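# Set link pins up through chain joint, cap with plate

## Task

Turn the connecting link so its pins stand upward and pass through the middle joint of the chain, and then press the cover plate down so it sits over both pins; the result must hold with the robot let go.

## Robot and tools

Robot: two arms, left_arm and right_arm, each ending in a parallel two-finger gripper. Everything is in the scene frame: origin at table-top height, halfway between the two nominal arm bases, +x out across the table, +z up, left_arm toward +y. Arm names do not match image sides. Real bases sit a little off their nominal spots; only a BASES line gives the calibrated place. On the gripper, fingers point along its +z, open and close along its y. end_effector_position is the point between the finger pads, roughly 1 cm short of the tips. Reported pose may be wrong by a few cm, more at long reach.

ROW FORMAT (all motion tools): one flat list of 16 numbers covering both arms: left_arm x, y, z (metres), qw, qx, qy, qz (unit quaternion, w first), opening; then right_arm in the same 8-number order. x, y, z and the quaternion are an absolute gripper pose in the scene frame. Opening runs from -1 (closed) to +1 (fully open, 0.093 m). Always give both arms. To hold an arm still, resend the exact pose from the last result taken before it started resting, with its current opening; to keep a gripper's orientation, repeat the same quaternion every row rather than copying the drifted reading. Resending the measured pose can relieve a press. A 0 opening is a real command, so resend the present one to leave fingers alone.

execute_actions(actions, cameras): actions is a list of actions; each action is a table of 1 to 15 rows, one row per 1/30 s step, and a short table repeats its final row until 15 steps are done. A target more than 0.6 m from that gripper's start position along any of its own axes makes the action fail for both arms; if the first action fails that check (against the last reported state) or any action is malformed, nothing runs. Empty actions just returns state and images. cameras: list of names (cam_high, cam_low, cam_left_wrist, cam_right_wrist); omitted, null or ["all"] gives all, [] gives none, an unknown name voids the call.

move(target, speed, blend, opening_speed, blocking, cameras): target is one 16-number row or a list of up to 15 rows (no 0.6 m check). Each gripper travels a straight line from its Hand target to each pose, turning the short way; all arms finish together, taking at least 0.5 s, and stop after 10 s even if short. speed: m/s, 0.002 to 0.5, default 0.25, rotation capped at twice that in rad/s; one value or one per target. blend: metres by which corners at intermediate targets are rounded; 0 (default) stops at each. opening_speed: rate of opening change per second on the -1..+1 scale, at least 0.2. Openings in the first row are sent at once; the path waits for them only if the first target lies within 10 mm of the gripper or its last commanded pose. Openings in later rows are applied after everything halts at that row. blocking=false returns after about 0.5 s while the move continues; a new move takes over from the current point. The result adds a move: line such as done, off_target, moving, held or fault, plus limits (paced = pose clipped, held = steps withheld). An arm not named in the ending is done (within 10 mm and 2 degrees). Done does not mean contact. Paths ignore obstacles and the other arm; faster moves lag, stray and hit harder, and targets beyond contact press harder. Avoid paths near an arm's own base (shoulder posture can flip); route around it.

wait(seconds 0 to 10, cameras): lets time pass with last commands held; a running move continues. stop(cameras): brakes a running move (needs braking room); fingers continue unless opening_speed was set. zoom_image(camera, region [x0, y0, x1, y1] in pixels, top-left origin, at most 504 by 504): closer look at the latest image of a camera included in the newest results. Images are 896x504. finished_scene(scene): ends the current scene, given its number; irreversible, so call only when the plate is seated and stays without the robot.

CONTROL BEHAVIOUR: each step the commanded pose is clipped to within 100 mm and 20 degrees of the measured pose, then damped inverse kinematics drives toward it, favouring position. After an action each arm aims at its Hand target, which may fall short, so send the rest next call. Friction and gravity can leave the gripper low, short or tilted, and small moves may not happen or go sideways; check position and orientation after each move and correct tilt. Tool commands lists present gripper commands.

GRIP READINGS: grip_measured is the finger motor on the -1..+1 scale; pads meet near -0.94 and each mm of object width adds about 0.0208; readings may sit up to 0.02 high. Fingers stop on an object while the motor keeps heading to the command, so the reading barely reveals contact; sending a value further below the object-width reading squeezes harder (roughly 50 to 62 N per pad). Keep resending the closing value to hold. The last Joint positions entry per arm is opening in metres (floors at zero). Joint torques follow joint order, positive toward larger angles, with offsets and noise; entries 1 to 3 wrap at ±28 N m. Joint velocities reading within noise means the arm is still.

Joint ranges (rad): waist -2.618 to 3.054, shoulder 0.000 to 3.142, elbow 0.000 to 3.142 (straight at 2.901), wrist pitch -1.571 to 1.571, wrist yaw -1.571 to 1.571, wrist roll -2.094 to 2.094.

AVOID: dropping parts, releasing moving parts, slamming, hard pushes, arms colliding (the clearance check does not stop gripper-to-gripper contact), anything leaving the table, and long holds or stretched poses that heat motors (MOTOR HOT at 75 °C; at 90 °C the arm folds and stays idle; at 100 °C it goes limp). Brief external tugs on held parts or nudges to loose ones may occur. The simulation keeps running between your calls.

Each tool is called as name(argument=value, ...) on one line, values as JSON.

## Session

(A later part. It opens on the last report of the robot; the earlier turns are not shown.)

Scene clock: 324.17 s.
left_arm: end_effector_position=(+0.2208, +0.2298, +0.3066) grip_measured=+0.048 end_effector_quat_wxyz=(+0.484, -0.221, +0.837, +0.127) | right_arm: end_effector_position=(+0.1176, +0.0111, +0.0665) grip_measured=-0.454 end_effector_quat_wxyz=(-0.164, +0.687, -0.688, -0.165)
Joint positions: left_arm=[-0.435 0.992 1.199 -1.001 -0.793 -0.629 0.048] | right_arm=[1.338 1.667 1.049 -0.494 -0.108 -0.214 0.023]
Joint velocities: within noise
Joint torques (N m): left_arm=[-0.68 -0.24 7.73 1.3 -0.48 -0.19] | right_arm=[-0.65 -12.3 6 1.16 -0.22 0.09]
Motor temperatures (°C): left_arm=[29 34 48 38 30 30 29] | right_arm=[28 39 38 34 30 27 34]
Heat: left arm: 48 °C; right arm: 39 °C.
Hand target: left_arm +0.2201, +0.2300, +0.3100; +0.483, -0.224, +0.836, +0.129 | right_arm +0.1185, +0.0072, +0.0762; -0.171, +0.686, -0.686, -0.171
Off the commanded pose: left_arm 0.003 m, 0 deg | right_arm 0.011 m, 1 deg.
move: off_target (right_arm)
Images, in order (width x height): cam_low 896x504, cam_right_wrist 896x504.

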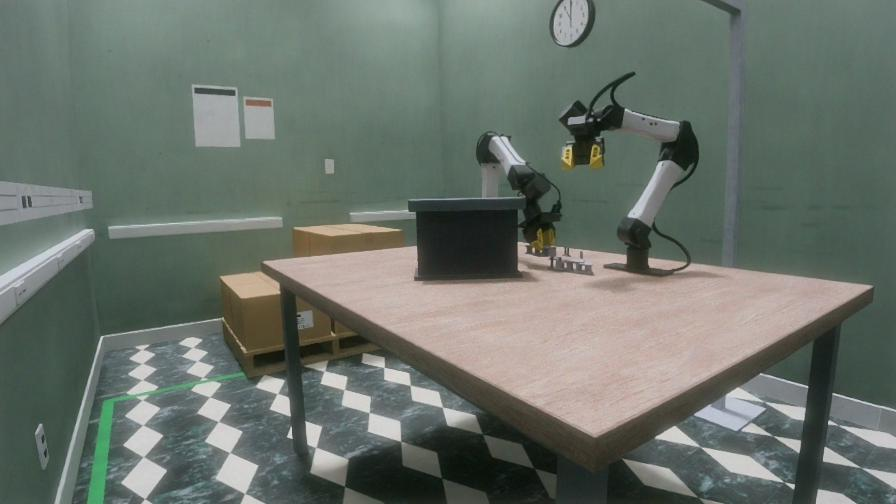

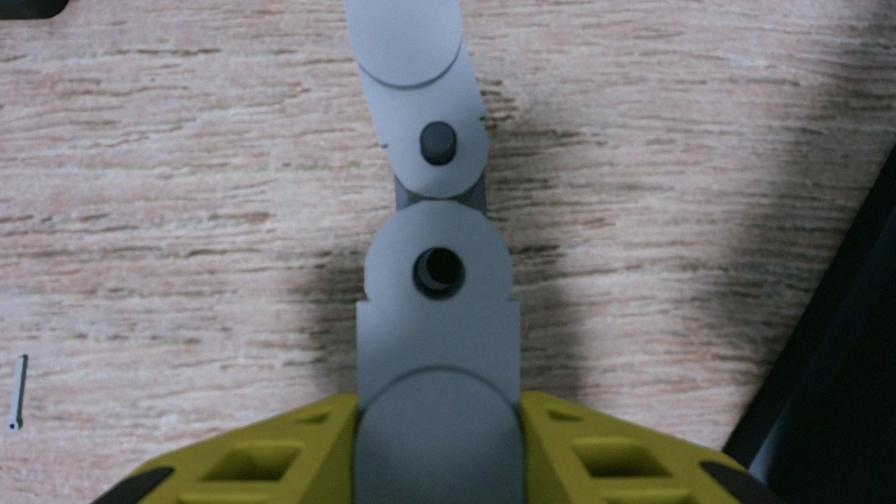

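move(target=[0.22,0.23,0.31,0.483,-0.2241,0.8365,0.1294,0.05,0.1205,0.0080,0.0775,0.17106,-0.6861,0.6861,0.17106,-0.7], speed=0.03, cameras=["cam_right_wrist","cam_low"])

zoom_image(camera="cam_right_wrist", region=[408, 240, 468, 300])

zoom_image(camera="cam_low", region=[520, 235, 580, 280])

Scene clock: 326.80 s.
left_arm: end_effector_position=(+0.2208, +0.2298, +0.3066) grip_measured=+0.048 end_effector_quat_wxyz=(+0.484, -0.221, +0.837, +0.127) | right_arm: end_effector_position=(+0.1185, +0.0105, +0.0664) grip_measured=-0.454 end_effector_quat_wxyz=(-0.163, +0.687, -0.689, -0.165)
Joint positions: left_arm=[-0.435 0.992 1.199 -1.001 -0.793 -0.629 0.048] | right_arm=[1.333 1.667 1.049 -0.496 -0.113 -0.217 0.023]
Joint velocities: within noise
Joint torques (N m): left_arm=[-0.68 -0.25 7.73 1.3 -0.48 -0.19] | right_arm=[-0.69 -11.93 6.71 1.13 -0.22 0.07]
Motor temperatures (°C): left_arm=[29 34 48 38 30 30 29] | right_arm=[28 39 38 34 30 27 34]
Heat: left arm: 48 °C; right arm: 39 °C.
Hand target: left_arm +0.2201, +0.2300, +0.3100; +0.483, -0.224, +0.836, +0.129 | right_arm +0.1205, +0.0082, +0.0773; -0.171, +0.686, -0.686, -0.171
Off the commanded pose: left_arm 0.003 m, 0 deg | right_arm 0.012 m, 1 deg.
move: off_target (right_arm)
Images, in order (width x height): cam_low 896x504, cam_right_wrist 896x504.

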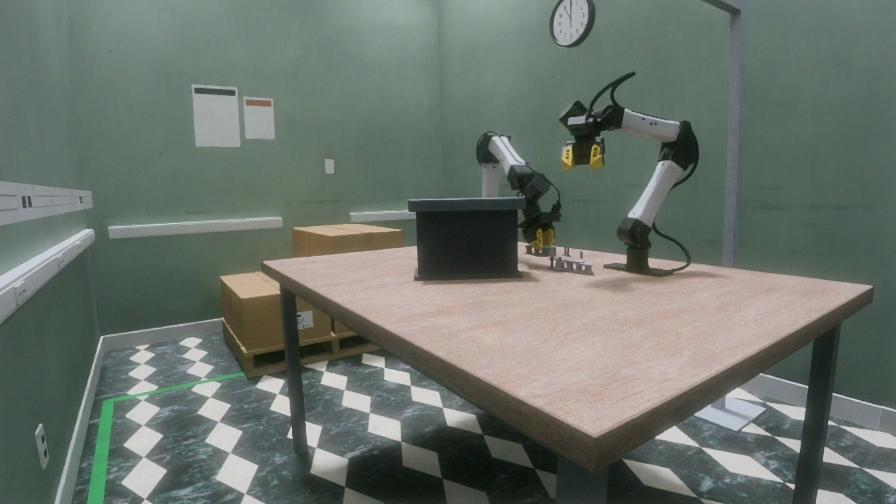

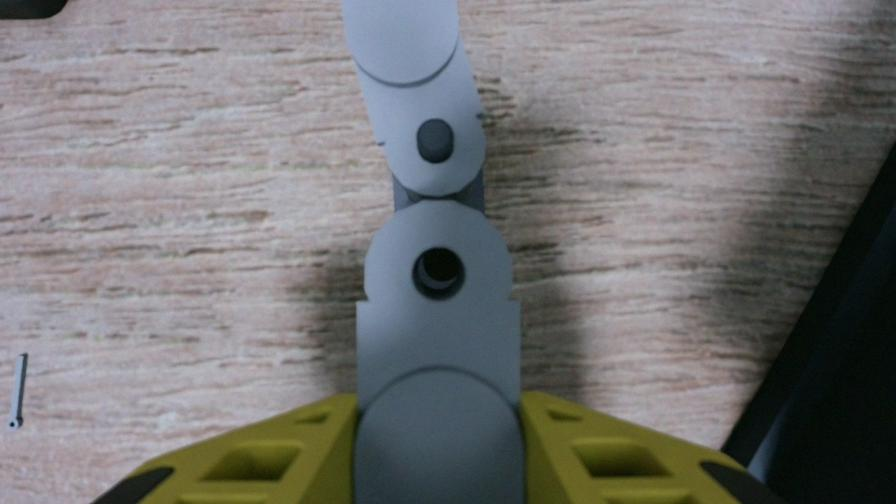

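Scaled by 8.400 from the camera's 896x504 image, which has a finer 1280x720 frame.

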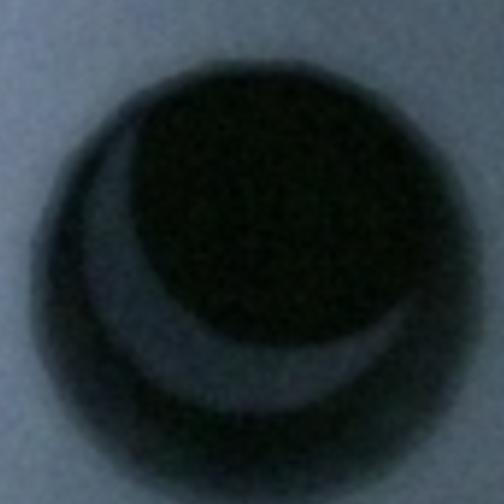

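Scaled by 8.400 from the camera's 896x504 image, which has a finer 1280x720 frame.

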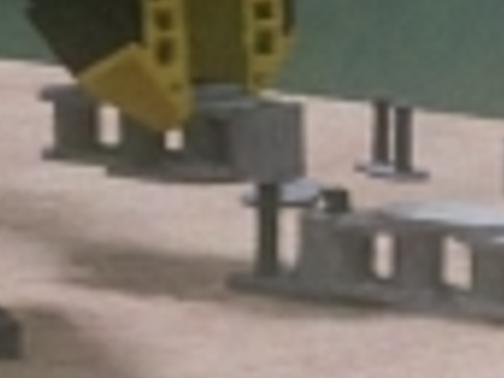

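move(target=[0.22,0.23,0.31,0.483,-0.2241,0.8365,0.1294,0.05,0.1215,0.0100,0.0735,0.17106,-0.6861,0.6861,0.17106,-0.7], speed=0.03, cameras=["cam_right_wrist","cam_low"])

zoom_image(camera="cam_right_wrist", region=[408, 240, 468, 300])

zoom_image(camera="cam_low", region=[520, 235, 580, 280])

Scene clock: 328.07 s.
left_arm: end_effector_position=(+0.2208, +0.2298, +0.3066) grip_measured=+0.048 end_effector_quat_wxyz=(+0.484, -0.221, +0.837, +0.127) | right_arm: end_effector_position=(+0.1185, +0.0105, +0.0664) grip_measured=-0.454 end_effector_quat_wxyz=(-0.163, +0.687, -0.688, -0.165)
Joint positions: left_arm=[-0.435 0.992 1.199 -1.001 -0.793 -0.629 0.048] | right_arm=[1.333 1.667 1.049 -0.496 -0.113 -0.218 0.023]
Joint velocities: within noise
Joint torques (N m): left_arm=[-0.7 -0.24 7.75 1.3 -0.48 -0.19] | right_arm=[-0.81 -10.65 6.56 1.26 -0.22 0.1]
Motor temperatures (°C): left_arm=[29 34 48 38 30 30 29] | right_arm=[28 39 38 34 30 27 34]
Heat: left arm: 48 °C; right arm: 39 °C.
Hand target: left_arm +0.2201, +0.2300, +0.3100; +0.483, -0.224, +0.836, +0.129 | right_arm +0.1215, +0.0101, +0.0735; -0.171, +0.686, -0.686, -0.171
Off the commanded pose: left_arm 0.003 m, 0 deg | right_arm 0.008 m, 1 deg.
move: done
Images, in order (width x height): cam_low 896x504, cam_right_wrist 896x504.

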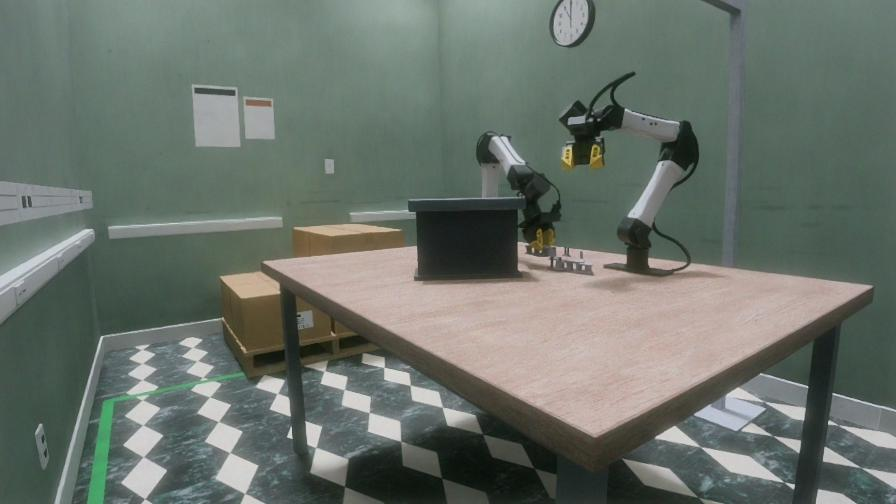

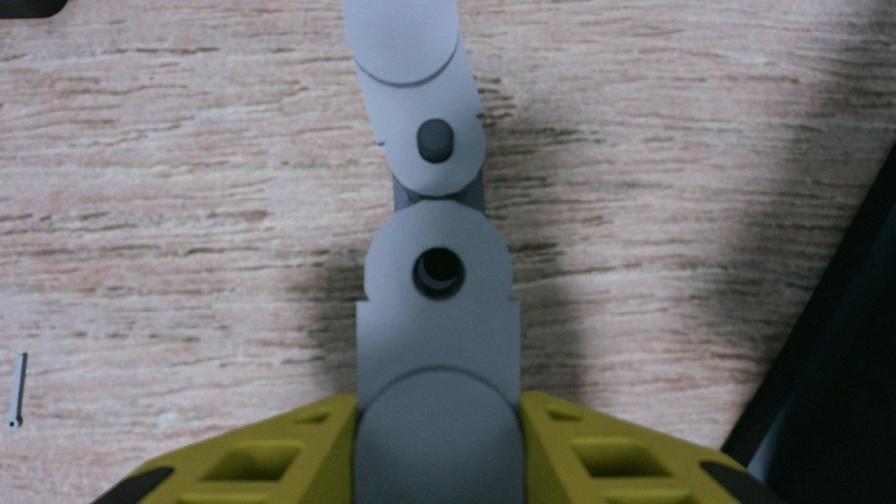

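Scaled by 8.400 from the camera's 896x504 image, which has a finer 1280x720 frame.

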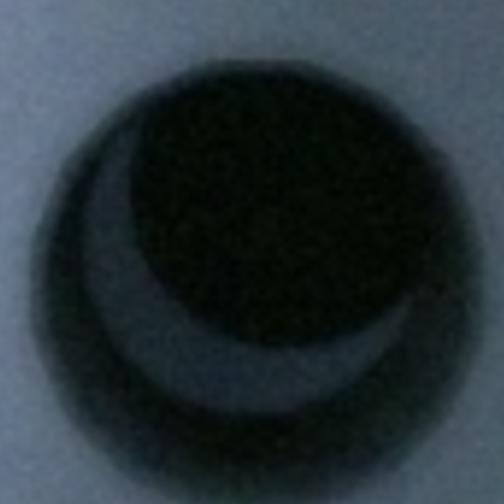

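Scaled by 8.400 from the camera's 896x504 image, which has a finer 1280x720 frame.

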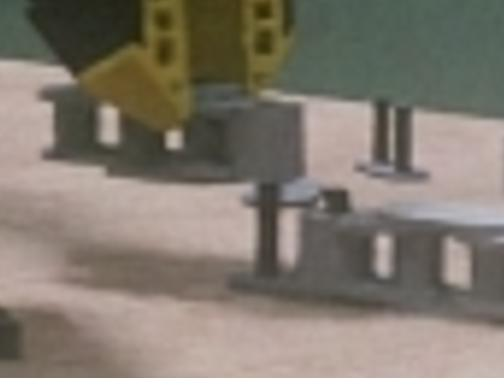

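move(target=[0.22,0.23,0.31,0.483,-0.2241,0.8365,0.1294,0.05,0.1222,0.0125,0.0720,0.17106,-0.6861,0.6861,0.17106,-0.7], speed=0.03, cameras=["cam_right_wrist"])

zoom_image(camera="cam_right_wrist", region=[408, 240, 468, 300])

Scene clock: 329.10 s.
left_arm: end_effector_position=(+0.2208, +0.2298, +0.3066) grip_measured=+0.048 end_effector_quat_wxyz=(+0.484, -0.221, +0.837, +0.127) | right_arm: end_effector_position=(+0.1185, +0.0105, +0.0664) grip_measured=-0.454 end_effector_quat_wxyz=(-0.163, +0.687, -0.688, -0.165)
Joint positions: left_arm=[-0.435 0.992 1.199 -1.001 -0.793 -0.629 0.048] | right_arm=[1.333 1.667 1.049 -0.496 -0.113 -0.218 0.023]
Joint velocities: within noise
Joint torques (N m): left_arm=[-0.69 -0.27 7.75 1.31 -0.48 -0.2] | right_arm=[-0.84 -9.5 7.1 1.32 -0.22 0.07]
Motor temperatures (°C): left_arm=[29 34 48 38 30 30 29] | right_arm=[28 39 38 34 30 27 34]
Heat: left arm: 48 °C; right arm: 39 °C.
Hand target: left_arm +0.2201, +0.2300, +0.3100; +0.483, -0.224, +0.836, +0.129 | right_arm +0.1222, +0.0125, +0.0721; -0.171, +0.686, -0.686, -0.171
Off the commanded pose: left_arm 0.003 m, 0 deg | right_arm 0.007 m, 1 deg.
move: done
Images, in order (width x height): cam_right_wrist 896x504.

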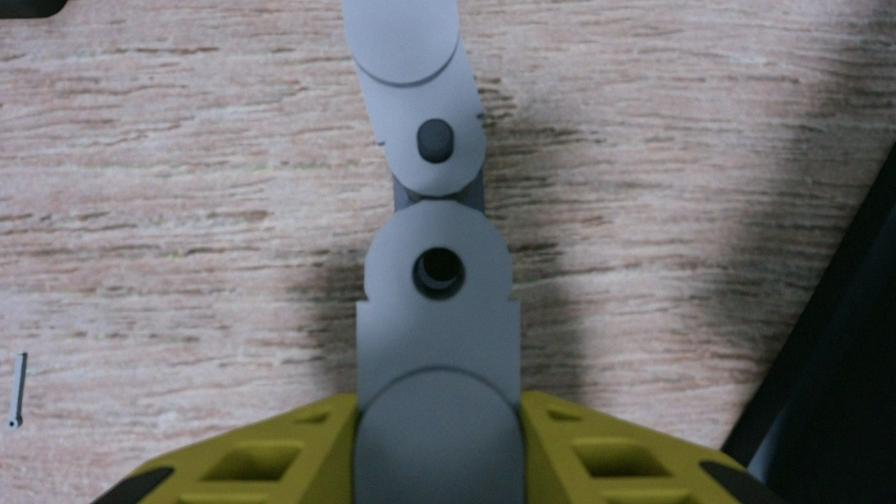

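Scaled by 8.400 from the camera's 896x504 image, which has a finer 1280x720 frame.

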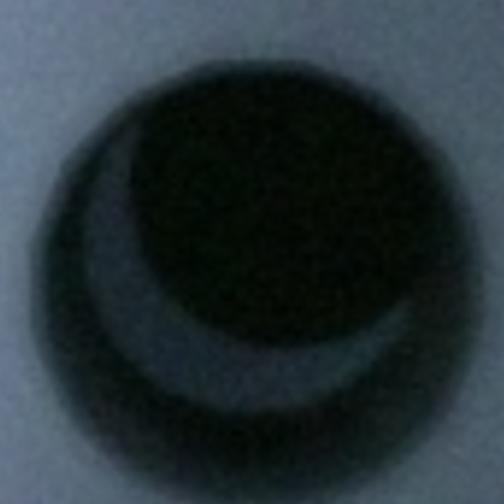

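move(target=[0.22,0.23,0.31,0.483,-0.2241,0.8365,0.1294,0.05,0.1218,0.0135,0.094,0.17106,-0.6861,0.6861,0.17106,-0.7], speed=0.05, cameras=["cam_right_wrist"])

zoom_image(camera="cam_right_wrist", region=[408, 240, 468, 300])

zoom_image(camera="cam_right_wrist", region=[388, 130, 498, 310])

Scene clock: 330.63 s.
left_arm: end_effector_position=(+0.2208, +0.2298, +0.3066) grip_measured=+0.048 end_effector_quat_wxyz=(+0.484, -0.221, +0.837, +0.127) | right_arm: end_effector_position=(+0.1165, +0.0025, +0.0687) grip_measured=-0.454 end_effector_quat_wxyz=(-0.142, +0.690, -0.693, -0.153)
Joint positions: left_arm=[-0.435 0.992 1.199 -1.001 -0.793 -0.629 0.048] | right_arm=[1.333 1.667 1.08 -0.578 -0.113 -0.219 0.023]
Joint velocities: within noise
Joint torques (N m): left_arm=[-0.69 -0.25 7.73 1.3 -0.48 -0.19] | right_arm=[-0.68 -12.14 9.83 1.13 -0.21 0.09]
Motor temperatures (°C): left_arm=[29 34 48 38 30 30 29] | right_arm=[28 39 38 34 30 27 34]
Heat: left arm: 48 °C; right arm: 39 °C.
Hand target: left_arm +0.2201, +0.2300, +0.3100; +0.483, -0.224, +0.836, +0.129 | right_arm +0.1216, +0.0128, +0.0939; -0.171, +0.686, -0.686, -0.171
Off the commanded pose: left_arm 0.003 m, 0 deg | right_arm 0.028 m, 4 deg.
move: off_target (right_arm)
Images, in order (width x height): cam_right_wrist 896x504.

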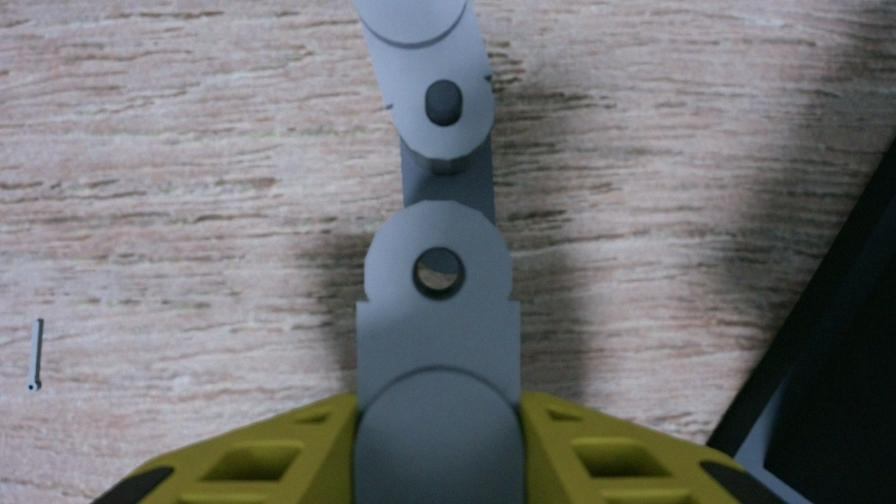

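Scaled by 8.400 from the camera's 896x504 image, which has a finer 1280x720 frame.

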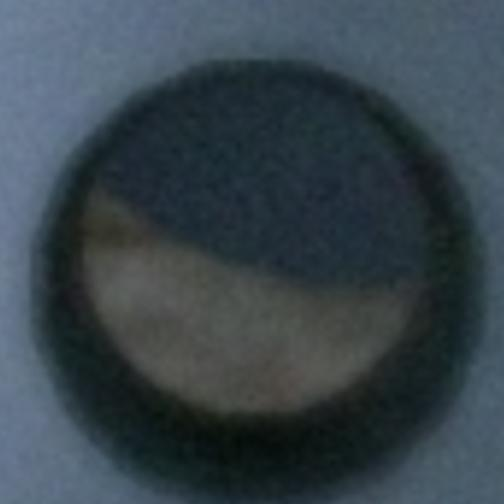

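Scaled by 2.800 from the camera's 896x504 image, which has a finer 1280x720 frame.

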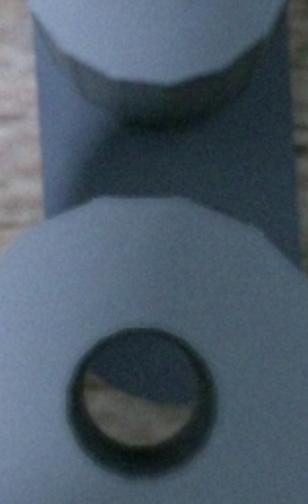

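move(target=[[0.22,0.23,0.31,0.483,-0.2241,0.8365,0.1294,0.05,0.1200,0.0,0.12,0.17106,-0.6861,0.6861,0.17106,-0.7],[0.22,0.23,0.31,0.483,-0.2241,0.8365,0.1294,0.05,0.1190,0.017,0.080,0.16405,-0.6878,0.6878,0.16405,-0.7]], speed=0.05, cameras=["cam_right_wrist"])

zoom_image(camera="cam_right_wrist", region=[408, 240, 468, 300])

zoom_image(camera="cam_right_wrist", region=[388, 130, 498, 310])

Scene clock: 333.20 s.
left_arm: end_effector_position=(+0.2208, +0.2298, +0.3066) grip_measured=+0.048 end_effector_quat_wxyz=(+0.484, -0.221, +0.837, +0.127) | right_arm: end_effector_position=(+0.1197, +0.0068, +0.0769) grip_measured=-0.454 end_effector_quat_wxyz=(-0.149, +0.688, -0.693, -0.156)
Joint positions: left_arm=[-0.435 0.992 1.199 -1.001 -0.793 -0.629 0.048] | right_arm=[1.328 1.664 1.104 -0.59 -0.113 -0.22 0.023]
Joint velocities: within noise
Joint torques (N m): left_arm=[-0.69 -0.21 7.75 1.3 -0.47 -0.2] | right_arm=[0.75 -7.8 7.46 1.52 -0.12 0.21]
Motor temperatures (°C): left_arm=[29 34 48 38 30 30 29] | right_arm=[28 39 39 34 30 27 34]
Heat: left arm: 48 °C; right arm: 39 °C.
Hand target: left_arm +0.2201, +0.2300, +0.3100; +0.483, -0.224, +0.836, +0.129 | right_arm +0.1188, +0.0167, +0.0803; -0.164, +0.688, -0.688, -0.164
Off the commanded pose: left_arm 0.003 m, 0 deg | right_arm 0.011 m, 2 deg.
move: off_target (right_arm)
Images, in order (width x height): cam_right_wrist 896x504.

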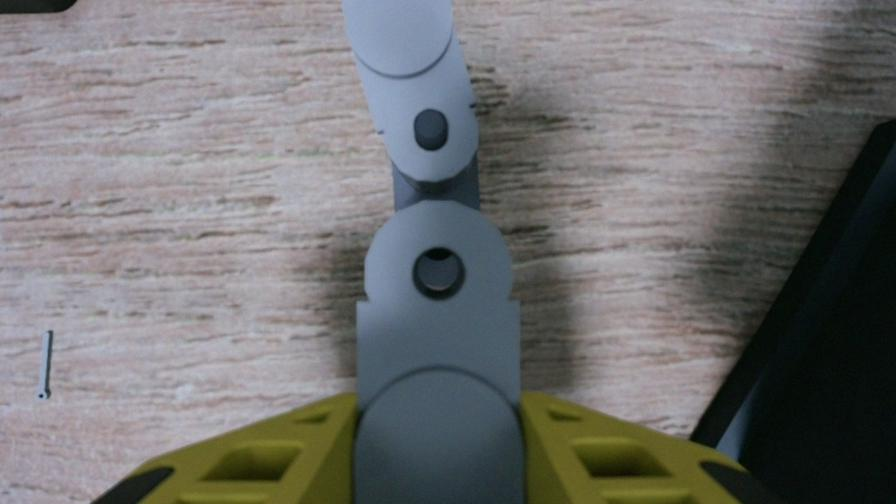

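Scaled by 8.400 from the camera's 896x504 image, which has a finer 1280x720 frame.

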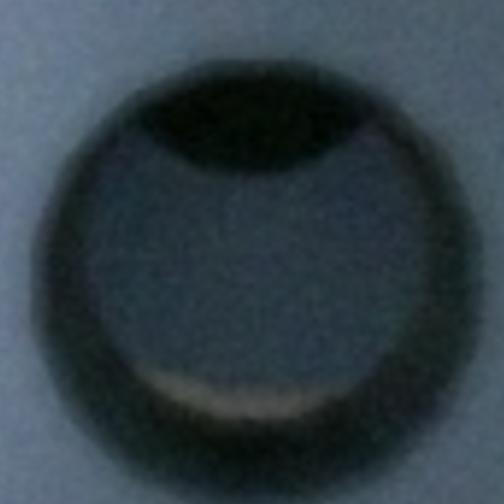

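Scaled by 2.800 from the camera's 896x504 image, which has a finer 1280x720 frame.

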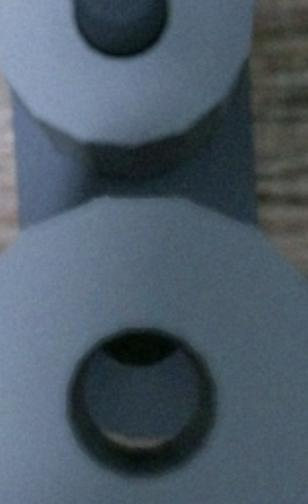

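move(target=[0.22,0.23,0.31,0.483,-0.2241,0.8365,0.1294,0.05,0.1190,0.0215,0.0780,0.17406,-0.68535,0.68535,0.17406,-0.7], speed=0.05, cameras=["cam_right_wrist"])

zoom_image(camera="cam_right_wrist", region=[408, 240, 468, 300])

Scene clock: 334.63 s.
left_arm: end_effector_position=(+0.2208, +0.2298, +0.3066) grip_measured=+0.048 end_effector_quat_wxyz=(+0.484, -0.221, +0.837, +0.127) | right_arm: end_effector_position=(+0.1213, +0.0131, +0.0775) grip_measured=-0.454 end_effector_quat_wxyz=(-0.164, +0.686, -0.689, -0.165)
Joint positions: left_arm=[-0.435 0.992 1.199 -1.001 -0.793 -0.629 0.048] | right_arm=[1.328 1.664 1.092 -0.542 -0.113 -0.22 0.023]
Joint velocities: within noise
Joint torques (N m): left_arm=[-0.69 -0.24 7.71 1.3 -0.48 -0.19] | right_arm=[0.76 -7.79 6.72 1.6 -0.18 0.24]
Motor temperatures (°C): left_arm=[29 34 48 38 30 30 29] | right_arm=[28 39 39 34 30 27 34]
Heat: left arm: 48 °C; right arm: 39 °C.
Hand target: left_arm +0.2201, +0.2300, +0.3100; +0.483, -0.224, +0.836, +0.129 | right_arm +0.1188, +0.0211, +0.0782; -0.174, +0.686, -0.685, -0.174
Off the commanded pose: left_arm 0.003 m, 0 deg | right_arm 0.009 m, 2 deg.
move: done
Images, in order (width x height): cam_right_wrist 896x504.

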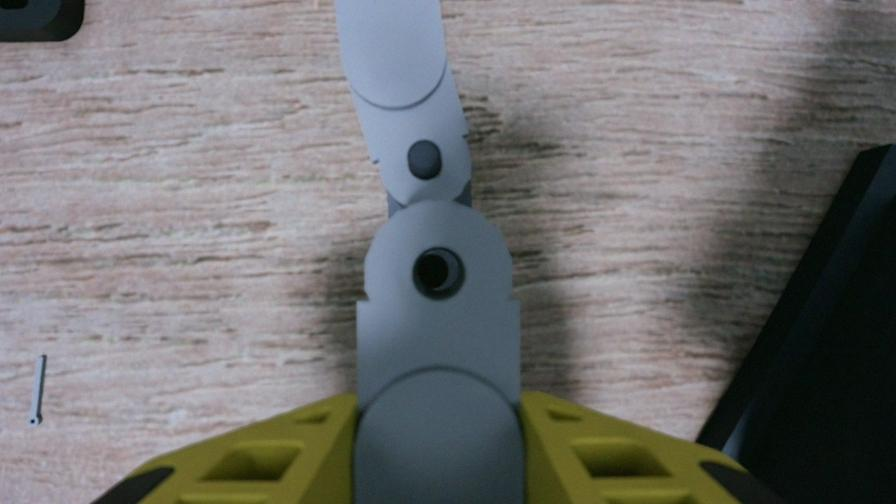

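Scaled by 8.400 from the camera's 896x504 image, which has a finer 1280x720 frame.

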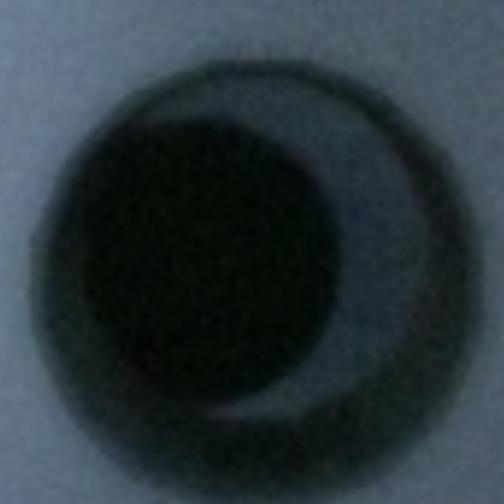

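move(target=[0.22,0.23,0.31,0.483,-0.2241,0.8365,0.1294,0.05,0.1165,0.0215,0.0740,0.17406,-0.68535,0.68535,0.17406,-0.7], speed=0.05, cameras=["cam_right_wrist"])

zoom_image(camera="cam_right_wrist", region=[408, 240, 468, 300])

Scene clock: 336.00 s.
left_arm: end_effector_position=(+0.2208, +0.2298, +0.3066) grip_measured=+0.048 end_effector_quat_wxyz=(+0.484, -0.221, +0.837, +0.127) | right_arm: end_effector_position=(+0.1173, +0.0137, +0.0747) grip_measured=-0.454 end_effector_quat_wxyz=(-0.164, +0.688, -0.687, -0.167)
Joint positions: left_arm=[-0.435 0.992 1.199 -1.001 -0.793 -0.629 0.048] | right_arm=[1.338 1.664 1.078 -0.525 -0.113 -0.215 0.023]
Joint velocities: within noise
Joint torques (N m): left_arm=[-0.68 -0.27 7.72 1.3 -0.48 -0.19] | right_arm=[0.55 -7.42 6.71 1.67 -0.15 0.27]
Motor temperatures (°C): left_arm=[29 34 48 38 30 30 29] | right_arm=[28 40 39 34 30 27 34]
Heat: left arm: 48 °C; right arm: 40 °C.
Hand target: left_arm +0.2201, +0.2300, +0.3100; +0.483, -0.224, +0.836, +0.129 | right_arm +0.1164, +0.0213, +0.0742; -0.174, +0.686, -0.685, -0.174
Off the commanded pose: left_arm 0.003 m, 0 deg | right_arm 0.008 m, 1 deg.
move: done
Images, in order (width x height): cam_right_wrist 896x504.

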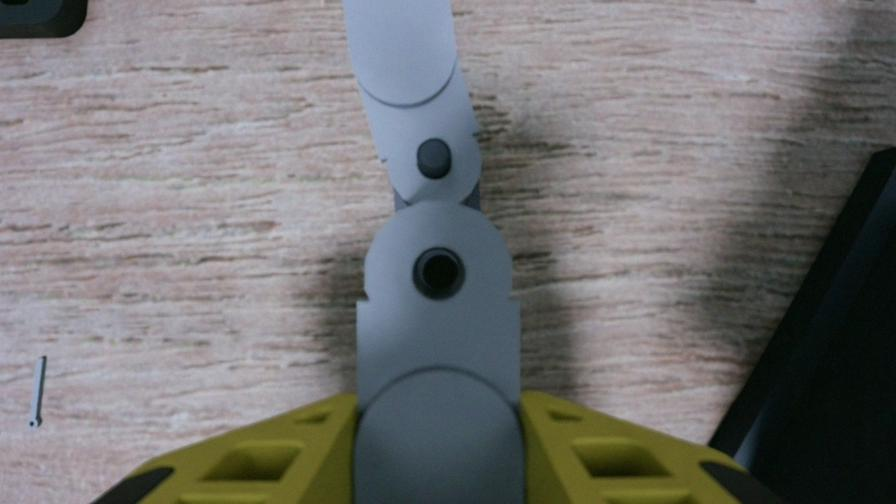

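Scaled by 8.400 from the camera's 896x504 image, which has a finer 1280x720 frame.

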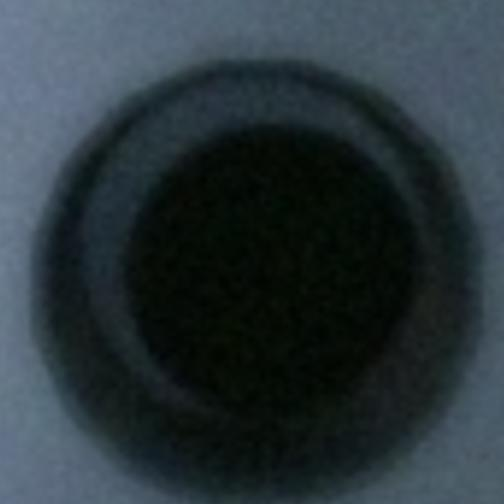

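move(target=[0.22,0.23,0.31,0.483,-0.2241,0.8365,0.1294,0.05,0.1175,0.0205,0.0705,0.17406,-0.68535,0.68535,0.17406,-0.7], speed=0.03, cameras=["cam_right_wrist","cam_low"])

zoom_image(camera="cam_right_wrist", region=[408, 240, 468, 300])

zoom_image(camera="cam_low", region=[520, 235, 580, 280])

Scene clock: 337.47 s.
left_arm: end_effector_position=(+0.2208, +0.2298, +0.3066) grip_measured=+0.048 end_effector_quat_wxyz=(+0.484, -0.221, +0.837, +0.127) | right_arm: end_effector_position=(+0.1171, +0.0128, +0.0699) grip_measured=-0.454 end_effector_quat_wxyz=(-0.163, +0.688, -0.688, -0.166)
Joint positions: left_arm=[-0.435 0.992 1.199 -1.001 -0.793 -0.629 0.048] | right_arm=[1.338 1.67 1.066 -0.51 -0.113 -0.214 0.023]
Joint velocities: within noise
Joint torques (N m): left_arm=[-0.68 -0.25 7.72 1.3 -0.47 -0.19] | right_arm=[0.28 -7.76 6.72 1.64 -0.16 0.22]
Motor temperatures (°C): left_arm=[29 34 48 38 30 30 29] | right_arm=[28 40 39 34 30 27 34]
Heat: left arm: 48 °C; right arm: 40 °C.
Hand target: left_arm +0.2201, +0.2300, +0.3100; +0.483, -0.224, +0.836, +0.129 | right_arm +0.1174, +0.0203, +0.0706; -0.174, +0.685, -0.685, -0.174
Off the commanded pose: left_arm 0.003 m, 0 deg | right_arm 0.008 m, 2 deg.
move: done
Images, in order (width x height): cam_low 896x504, cam_right_wrist 896x504.

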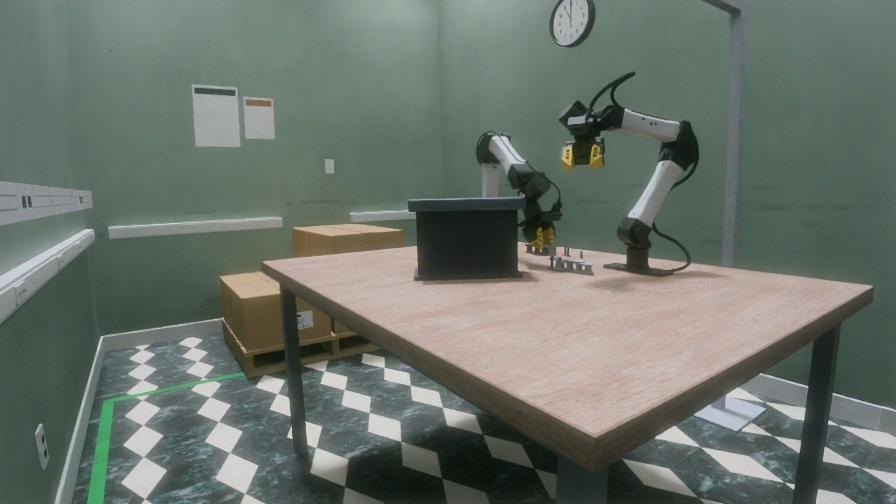

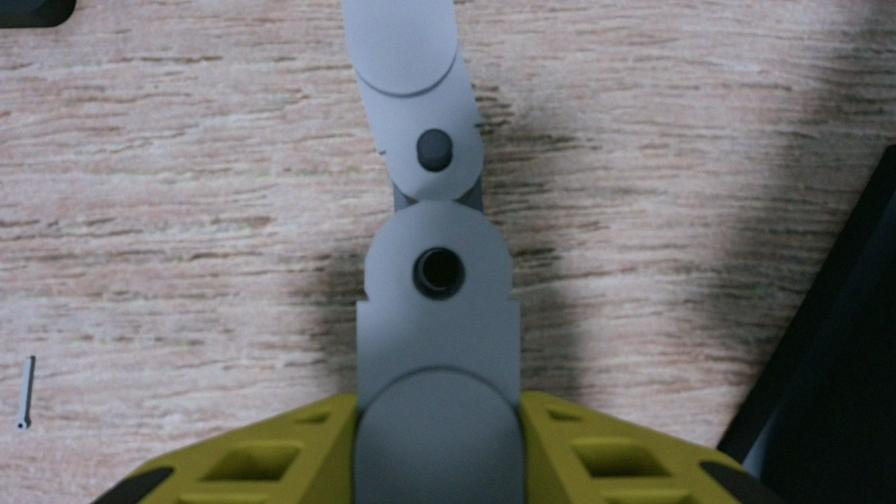

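Scaled by 8.400 from the camera's 896x504 image, which has a finer 1280x720 frame.

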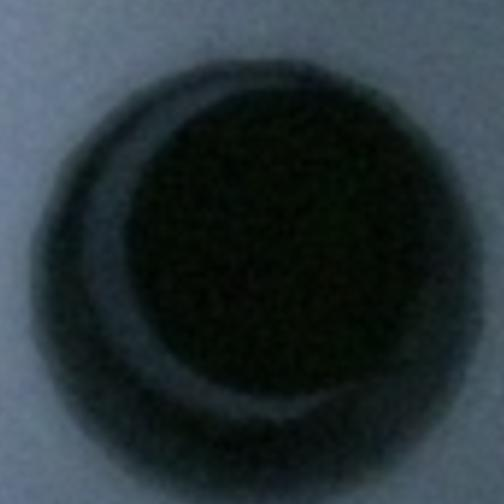

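Scaled by 8.400 from the camera's 896x504 image, which has a finer 1280x720 frame.

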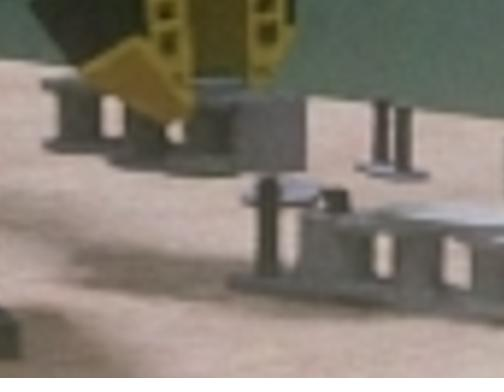

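move(target=[0.22,0.23,0.31,0.483,-0.2241,0.8365,0.1294,0.05,0.1185,0.0205,0.0665,0.17406,-0.68535,0.68535,0.17406,-0.7], speed=0.03, cameras=["cam_right_wrist","cam_low"])

zoom_image(camera="cam_right_wrist", region=[408, 240, 468, 300])

zoom_image(camera="cam_low", region=[520, 235, 580, 280])

Scene clock: 338.77 s.
left_arm: end_effector_position=(+0.2208, +0.2298, +0.3066) grip_measured=+0.048 end_effector_quat_wxyz=(+0.484, -0.221, +0.837, +0.127) | right_arm: end_effector_position=(+0.1172, +0.0131, +0.0660) grip_measured=-0.454 end_effector_quat_wxyz=(-0.163, +0.688, -0.688, -0.166)
Joint positions: left_arm=[-0.435 0.992 1.199 -1.001 -0.793 -0.629 0.048] | right_arm=[1.338 1.676 1.057 -0.495 -0.113 -0.214 0.023]
Joint velocities: within noise
Joint torques (N m): left_arm=[-0.69 -0.24 7.73 1.3 -0.47 -0.2] | right_arm=[0.03 -7.8 6.65 1.61 -0.17 0.19]
Motor temperatures (°C): left_arm=[29 34 48 38 30 30 29] | right_arm=[28 40 39 34 30 27 34]
Heat: left arm: 48 °C; right arm: 40 °C.
Hand target: left_arm +0.2201, +0.2300, +0.3100; +0.483, -0.224, +0.836, +0.129 | right_arm +0.1184, +0.0203, +0.0668; -0.174, +0.685, -0.685, -0.174
Off the commanded pose: left_arm 0.003 m, 0 deg | right_arm 0.008 m, 2 deg.
move: done
Images, in order (width x height): cam_low 896x504, cam_right_wrist 896x504.

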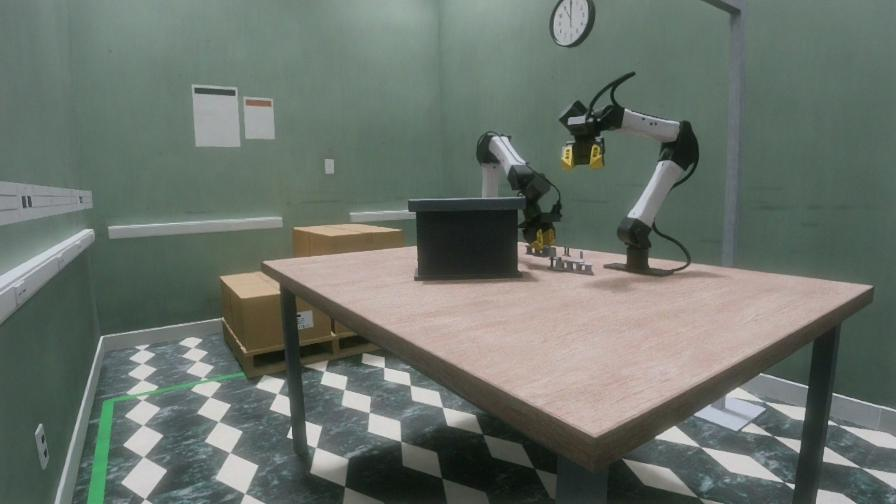

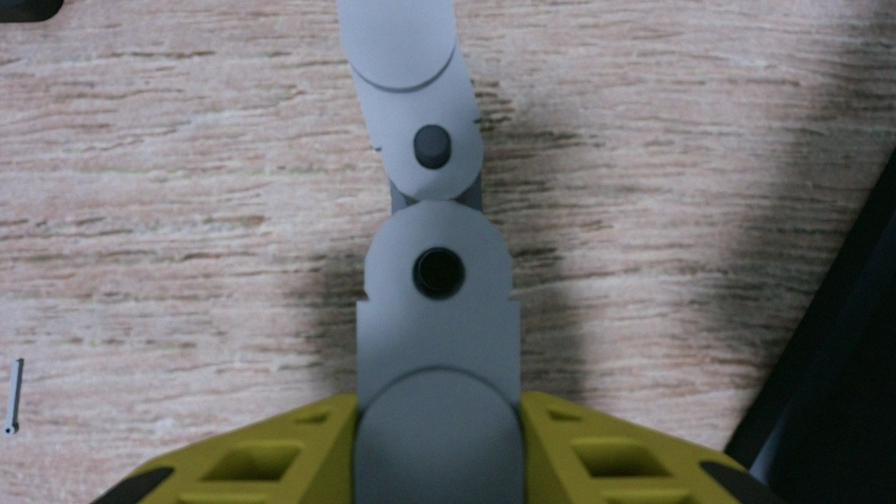

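Scaled by 8.400 from the camera's 896x504 image, which has a finer 1280x720 frame.

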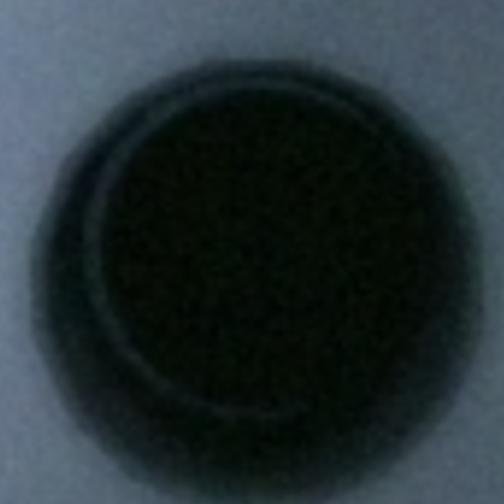

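Scaled by 8.400 from the camera's 896x504 image, which has a finer 1280x720 frame.

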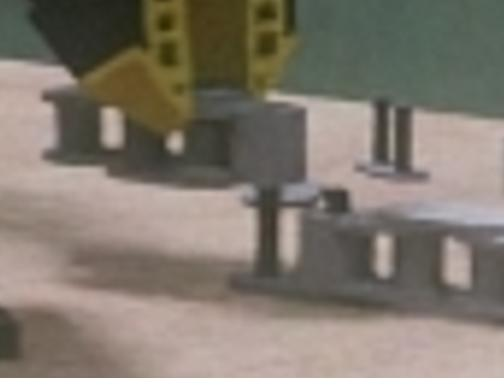

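move(target=[0.22,0.23,0.31,0.483,-0.2241,0.8365,0.1294,0.05,0.1185,0.0205,0.0630,0.17406,-0.68535,0.68535,0.17406,-0.7], speed=0.03, cameras=["cam_right_wrist","cam_low"])

zoom_image(camera="cam_right_wrist", region=[408, 240, 468, 300])

zoom_image(camera="cam_low", region=[520, 235, 580, 280])

Scene clock: 339.93 s.
left_arm: end_effector_position=(+0.2208, +0.2298, +0.3066) grip_measured=+0.048 end_effector_quat_wxyz=(+0.484, -0.221, +0.837, +0.127) | right_arm: end_effector_position=(+0.1172, +0.0131, +0.0625) grip_measured=-0.454 end_effector_quat_wxyz=(-0.162, +0.688, -0.688, -0.166)
Joint positions: left_arm=[-0.435 0.992 1.199 -1.001 -0.793 -0.629 0.048] | right_arm=[1.338 1.682 1.048 -0.481 -0.113 -0.214 0.023]
Joint velocities: within noise
Joint torques (N m): left_arm=[-0.69 -0.24 7.73 1.3 -0.48 -0.19] | right_arm=[0.03 -7.79 6.6 1.67 -0.17 0.19]
Motor temperatures (°C): left_arm=[29 34 48 38 30 30 29] | right_arm=[28 40 39 34 30 27 34]
Heat: left arm: 48 °C; right arm: 40 °C.
Hand target: left_arm +0.2201, +0.2300, +0.3100; +0.483, -0.224, +0.836, +0.129 | right_arm +0.1184, +0.0203, +0.0632; -0.174, +0.685, -0.685, -0.174
Off the commanded pose: left_arm 0.003 m, 0 deg | right_arm 0.008 m, 2 deg.
move: done
Images, in order (width x height): cam_low 896x504, cam_right_wrist 896x504.

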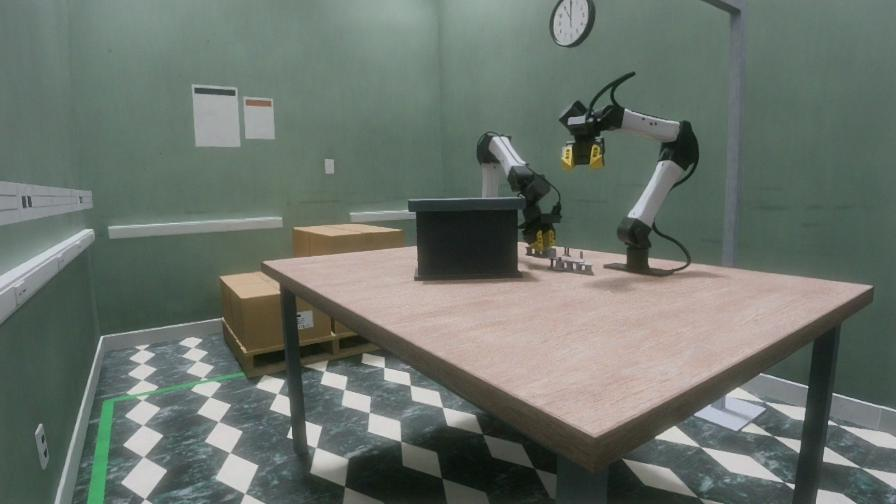

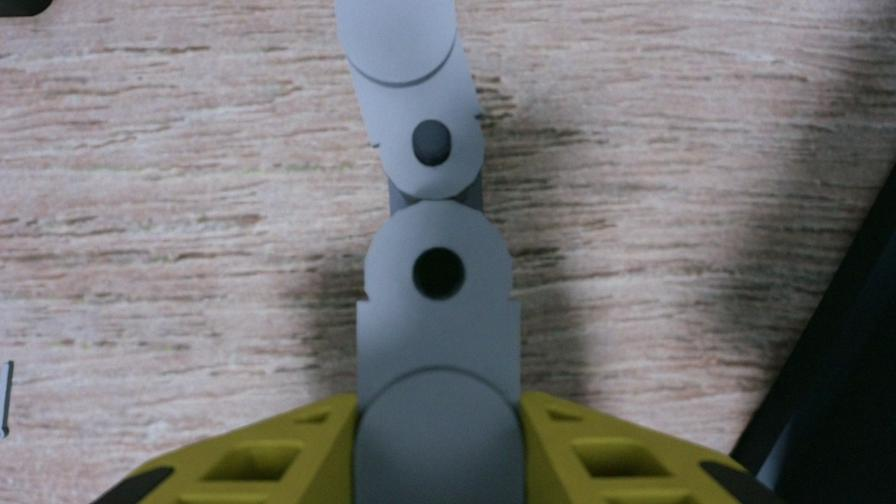

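Scaled by 8.400 from the camera's 896x504 image, which has a finer 1280x720 frame.

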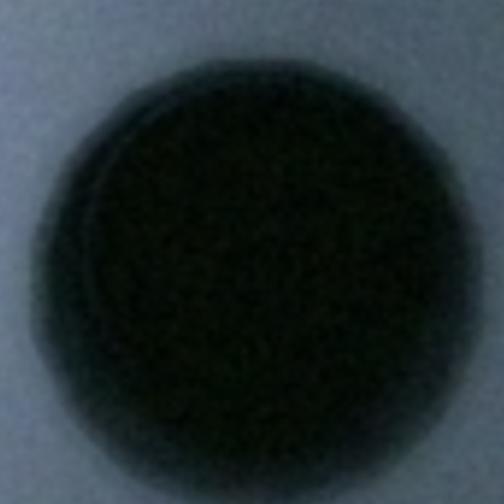

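Scaled by 8.400 from the camera's 896x504 image, which has a finer 1280x720 frame.

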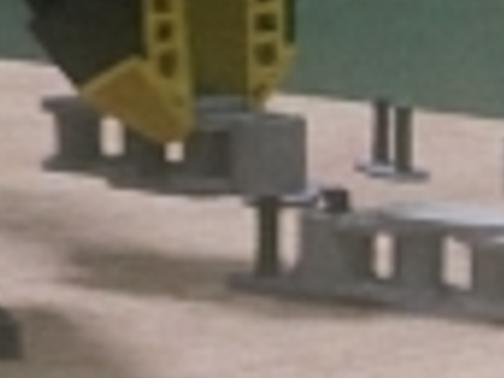

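move(target=[0.22,0.23,0.31,0.483,-0.2241,0.8365,0.1294,0.05,0.1185,0.0205,0.0560,0.17406,-0.68535,0.68535,0.17406,-0.7], speed=0.03, cameras=["cam_right_wrist","cam_low"])

zoom_image(camera="cam_right_wrist", region=[388, 130, 498, 310])

zoom_image(camera="cam_low", region=[520, 235, 580, 280])

Scene clock: 341.53 s.
left_arm: end_effector_position=(+0.2208, +0.2299, +0.3066) grip_measured=+0.048 end_effector_quat_wxyz=(+0.483, -0.221, +0.838, +0.127) | right_arm: end_effector_position=(+0.1172, +0.0132, +0.0556) grip_measured=-0.454 end_effector_quat_wxyz=(-0.163, +0.688, -0.688, -0.166)
Joint positions: left_arm=[-0.435 0.992 1.199 -1.002 -0.793 -0.629 0.048] | right_arm=[1.338 1.693 1.03 -0.452 -0.113 -0.214 0.023]
Joint velocities: within noise
Joint torques (N m): left_arm=[-0.65 -0.25 7.72 1.3 -0.48 -0.19] | right_arm=[0.05 -7.86 6.54 1.61 -0.18 0.19]
Motor temperatures (°C): left_arm=[29 34 48 38 30 30 29] | right_arm=[28 40 39 34 30 27 34]
Heat: left arm: 48 °C; right arm: 40 °C.
Hand target: left_arm +0.2200, +0.2300, +0.3100; +0.483, -0.224, +0.837, +0.129 | right_arm +0.1184, +0.0203, +0.0562; -0.174, +0.685, -0.685, -0.174
Off the commanded pose: left_arm 0.003 m, 0 deg | right_arm 0.007 m, 2 deg.
move: done
Images, in order (width x height): cam_low 896x504, cam_right_wrist 896x504.

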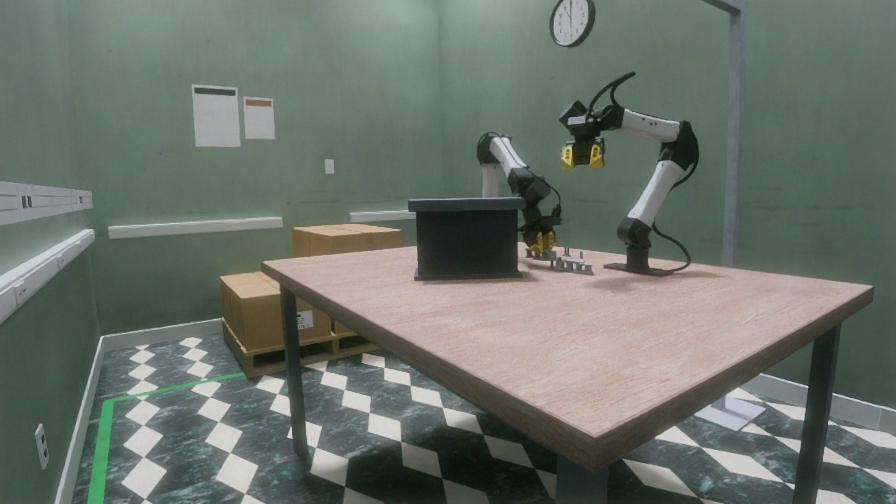

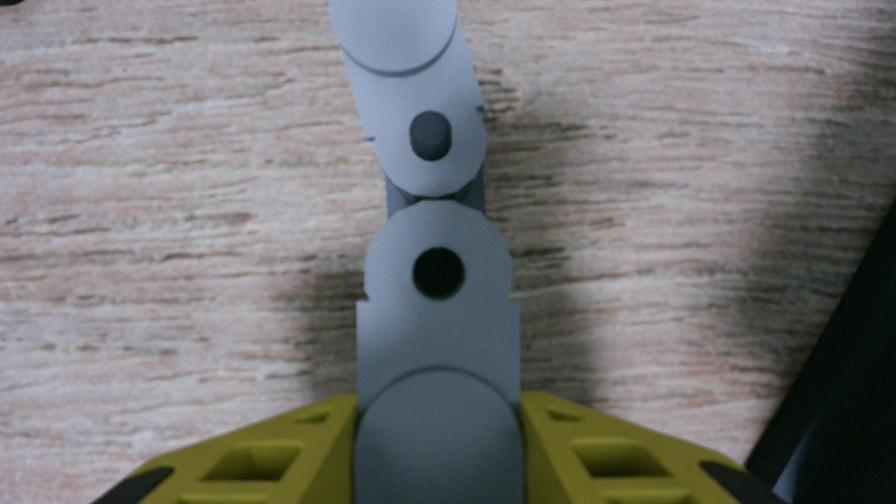

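Scaled by 2.800 from the camera's 896x504 image, which has a finer 1280x720 frame.

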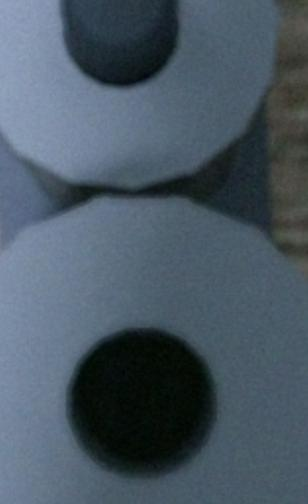

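Scaled by 8.400 from the camera's 896x504 image, which has a finer 1280x720 frame.

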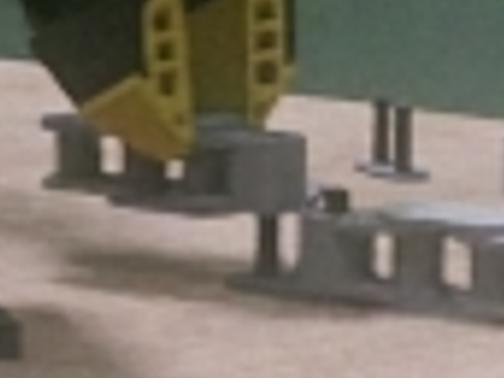

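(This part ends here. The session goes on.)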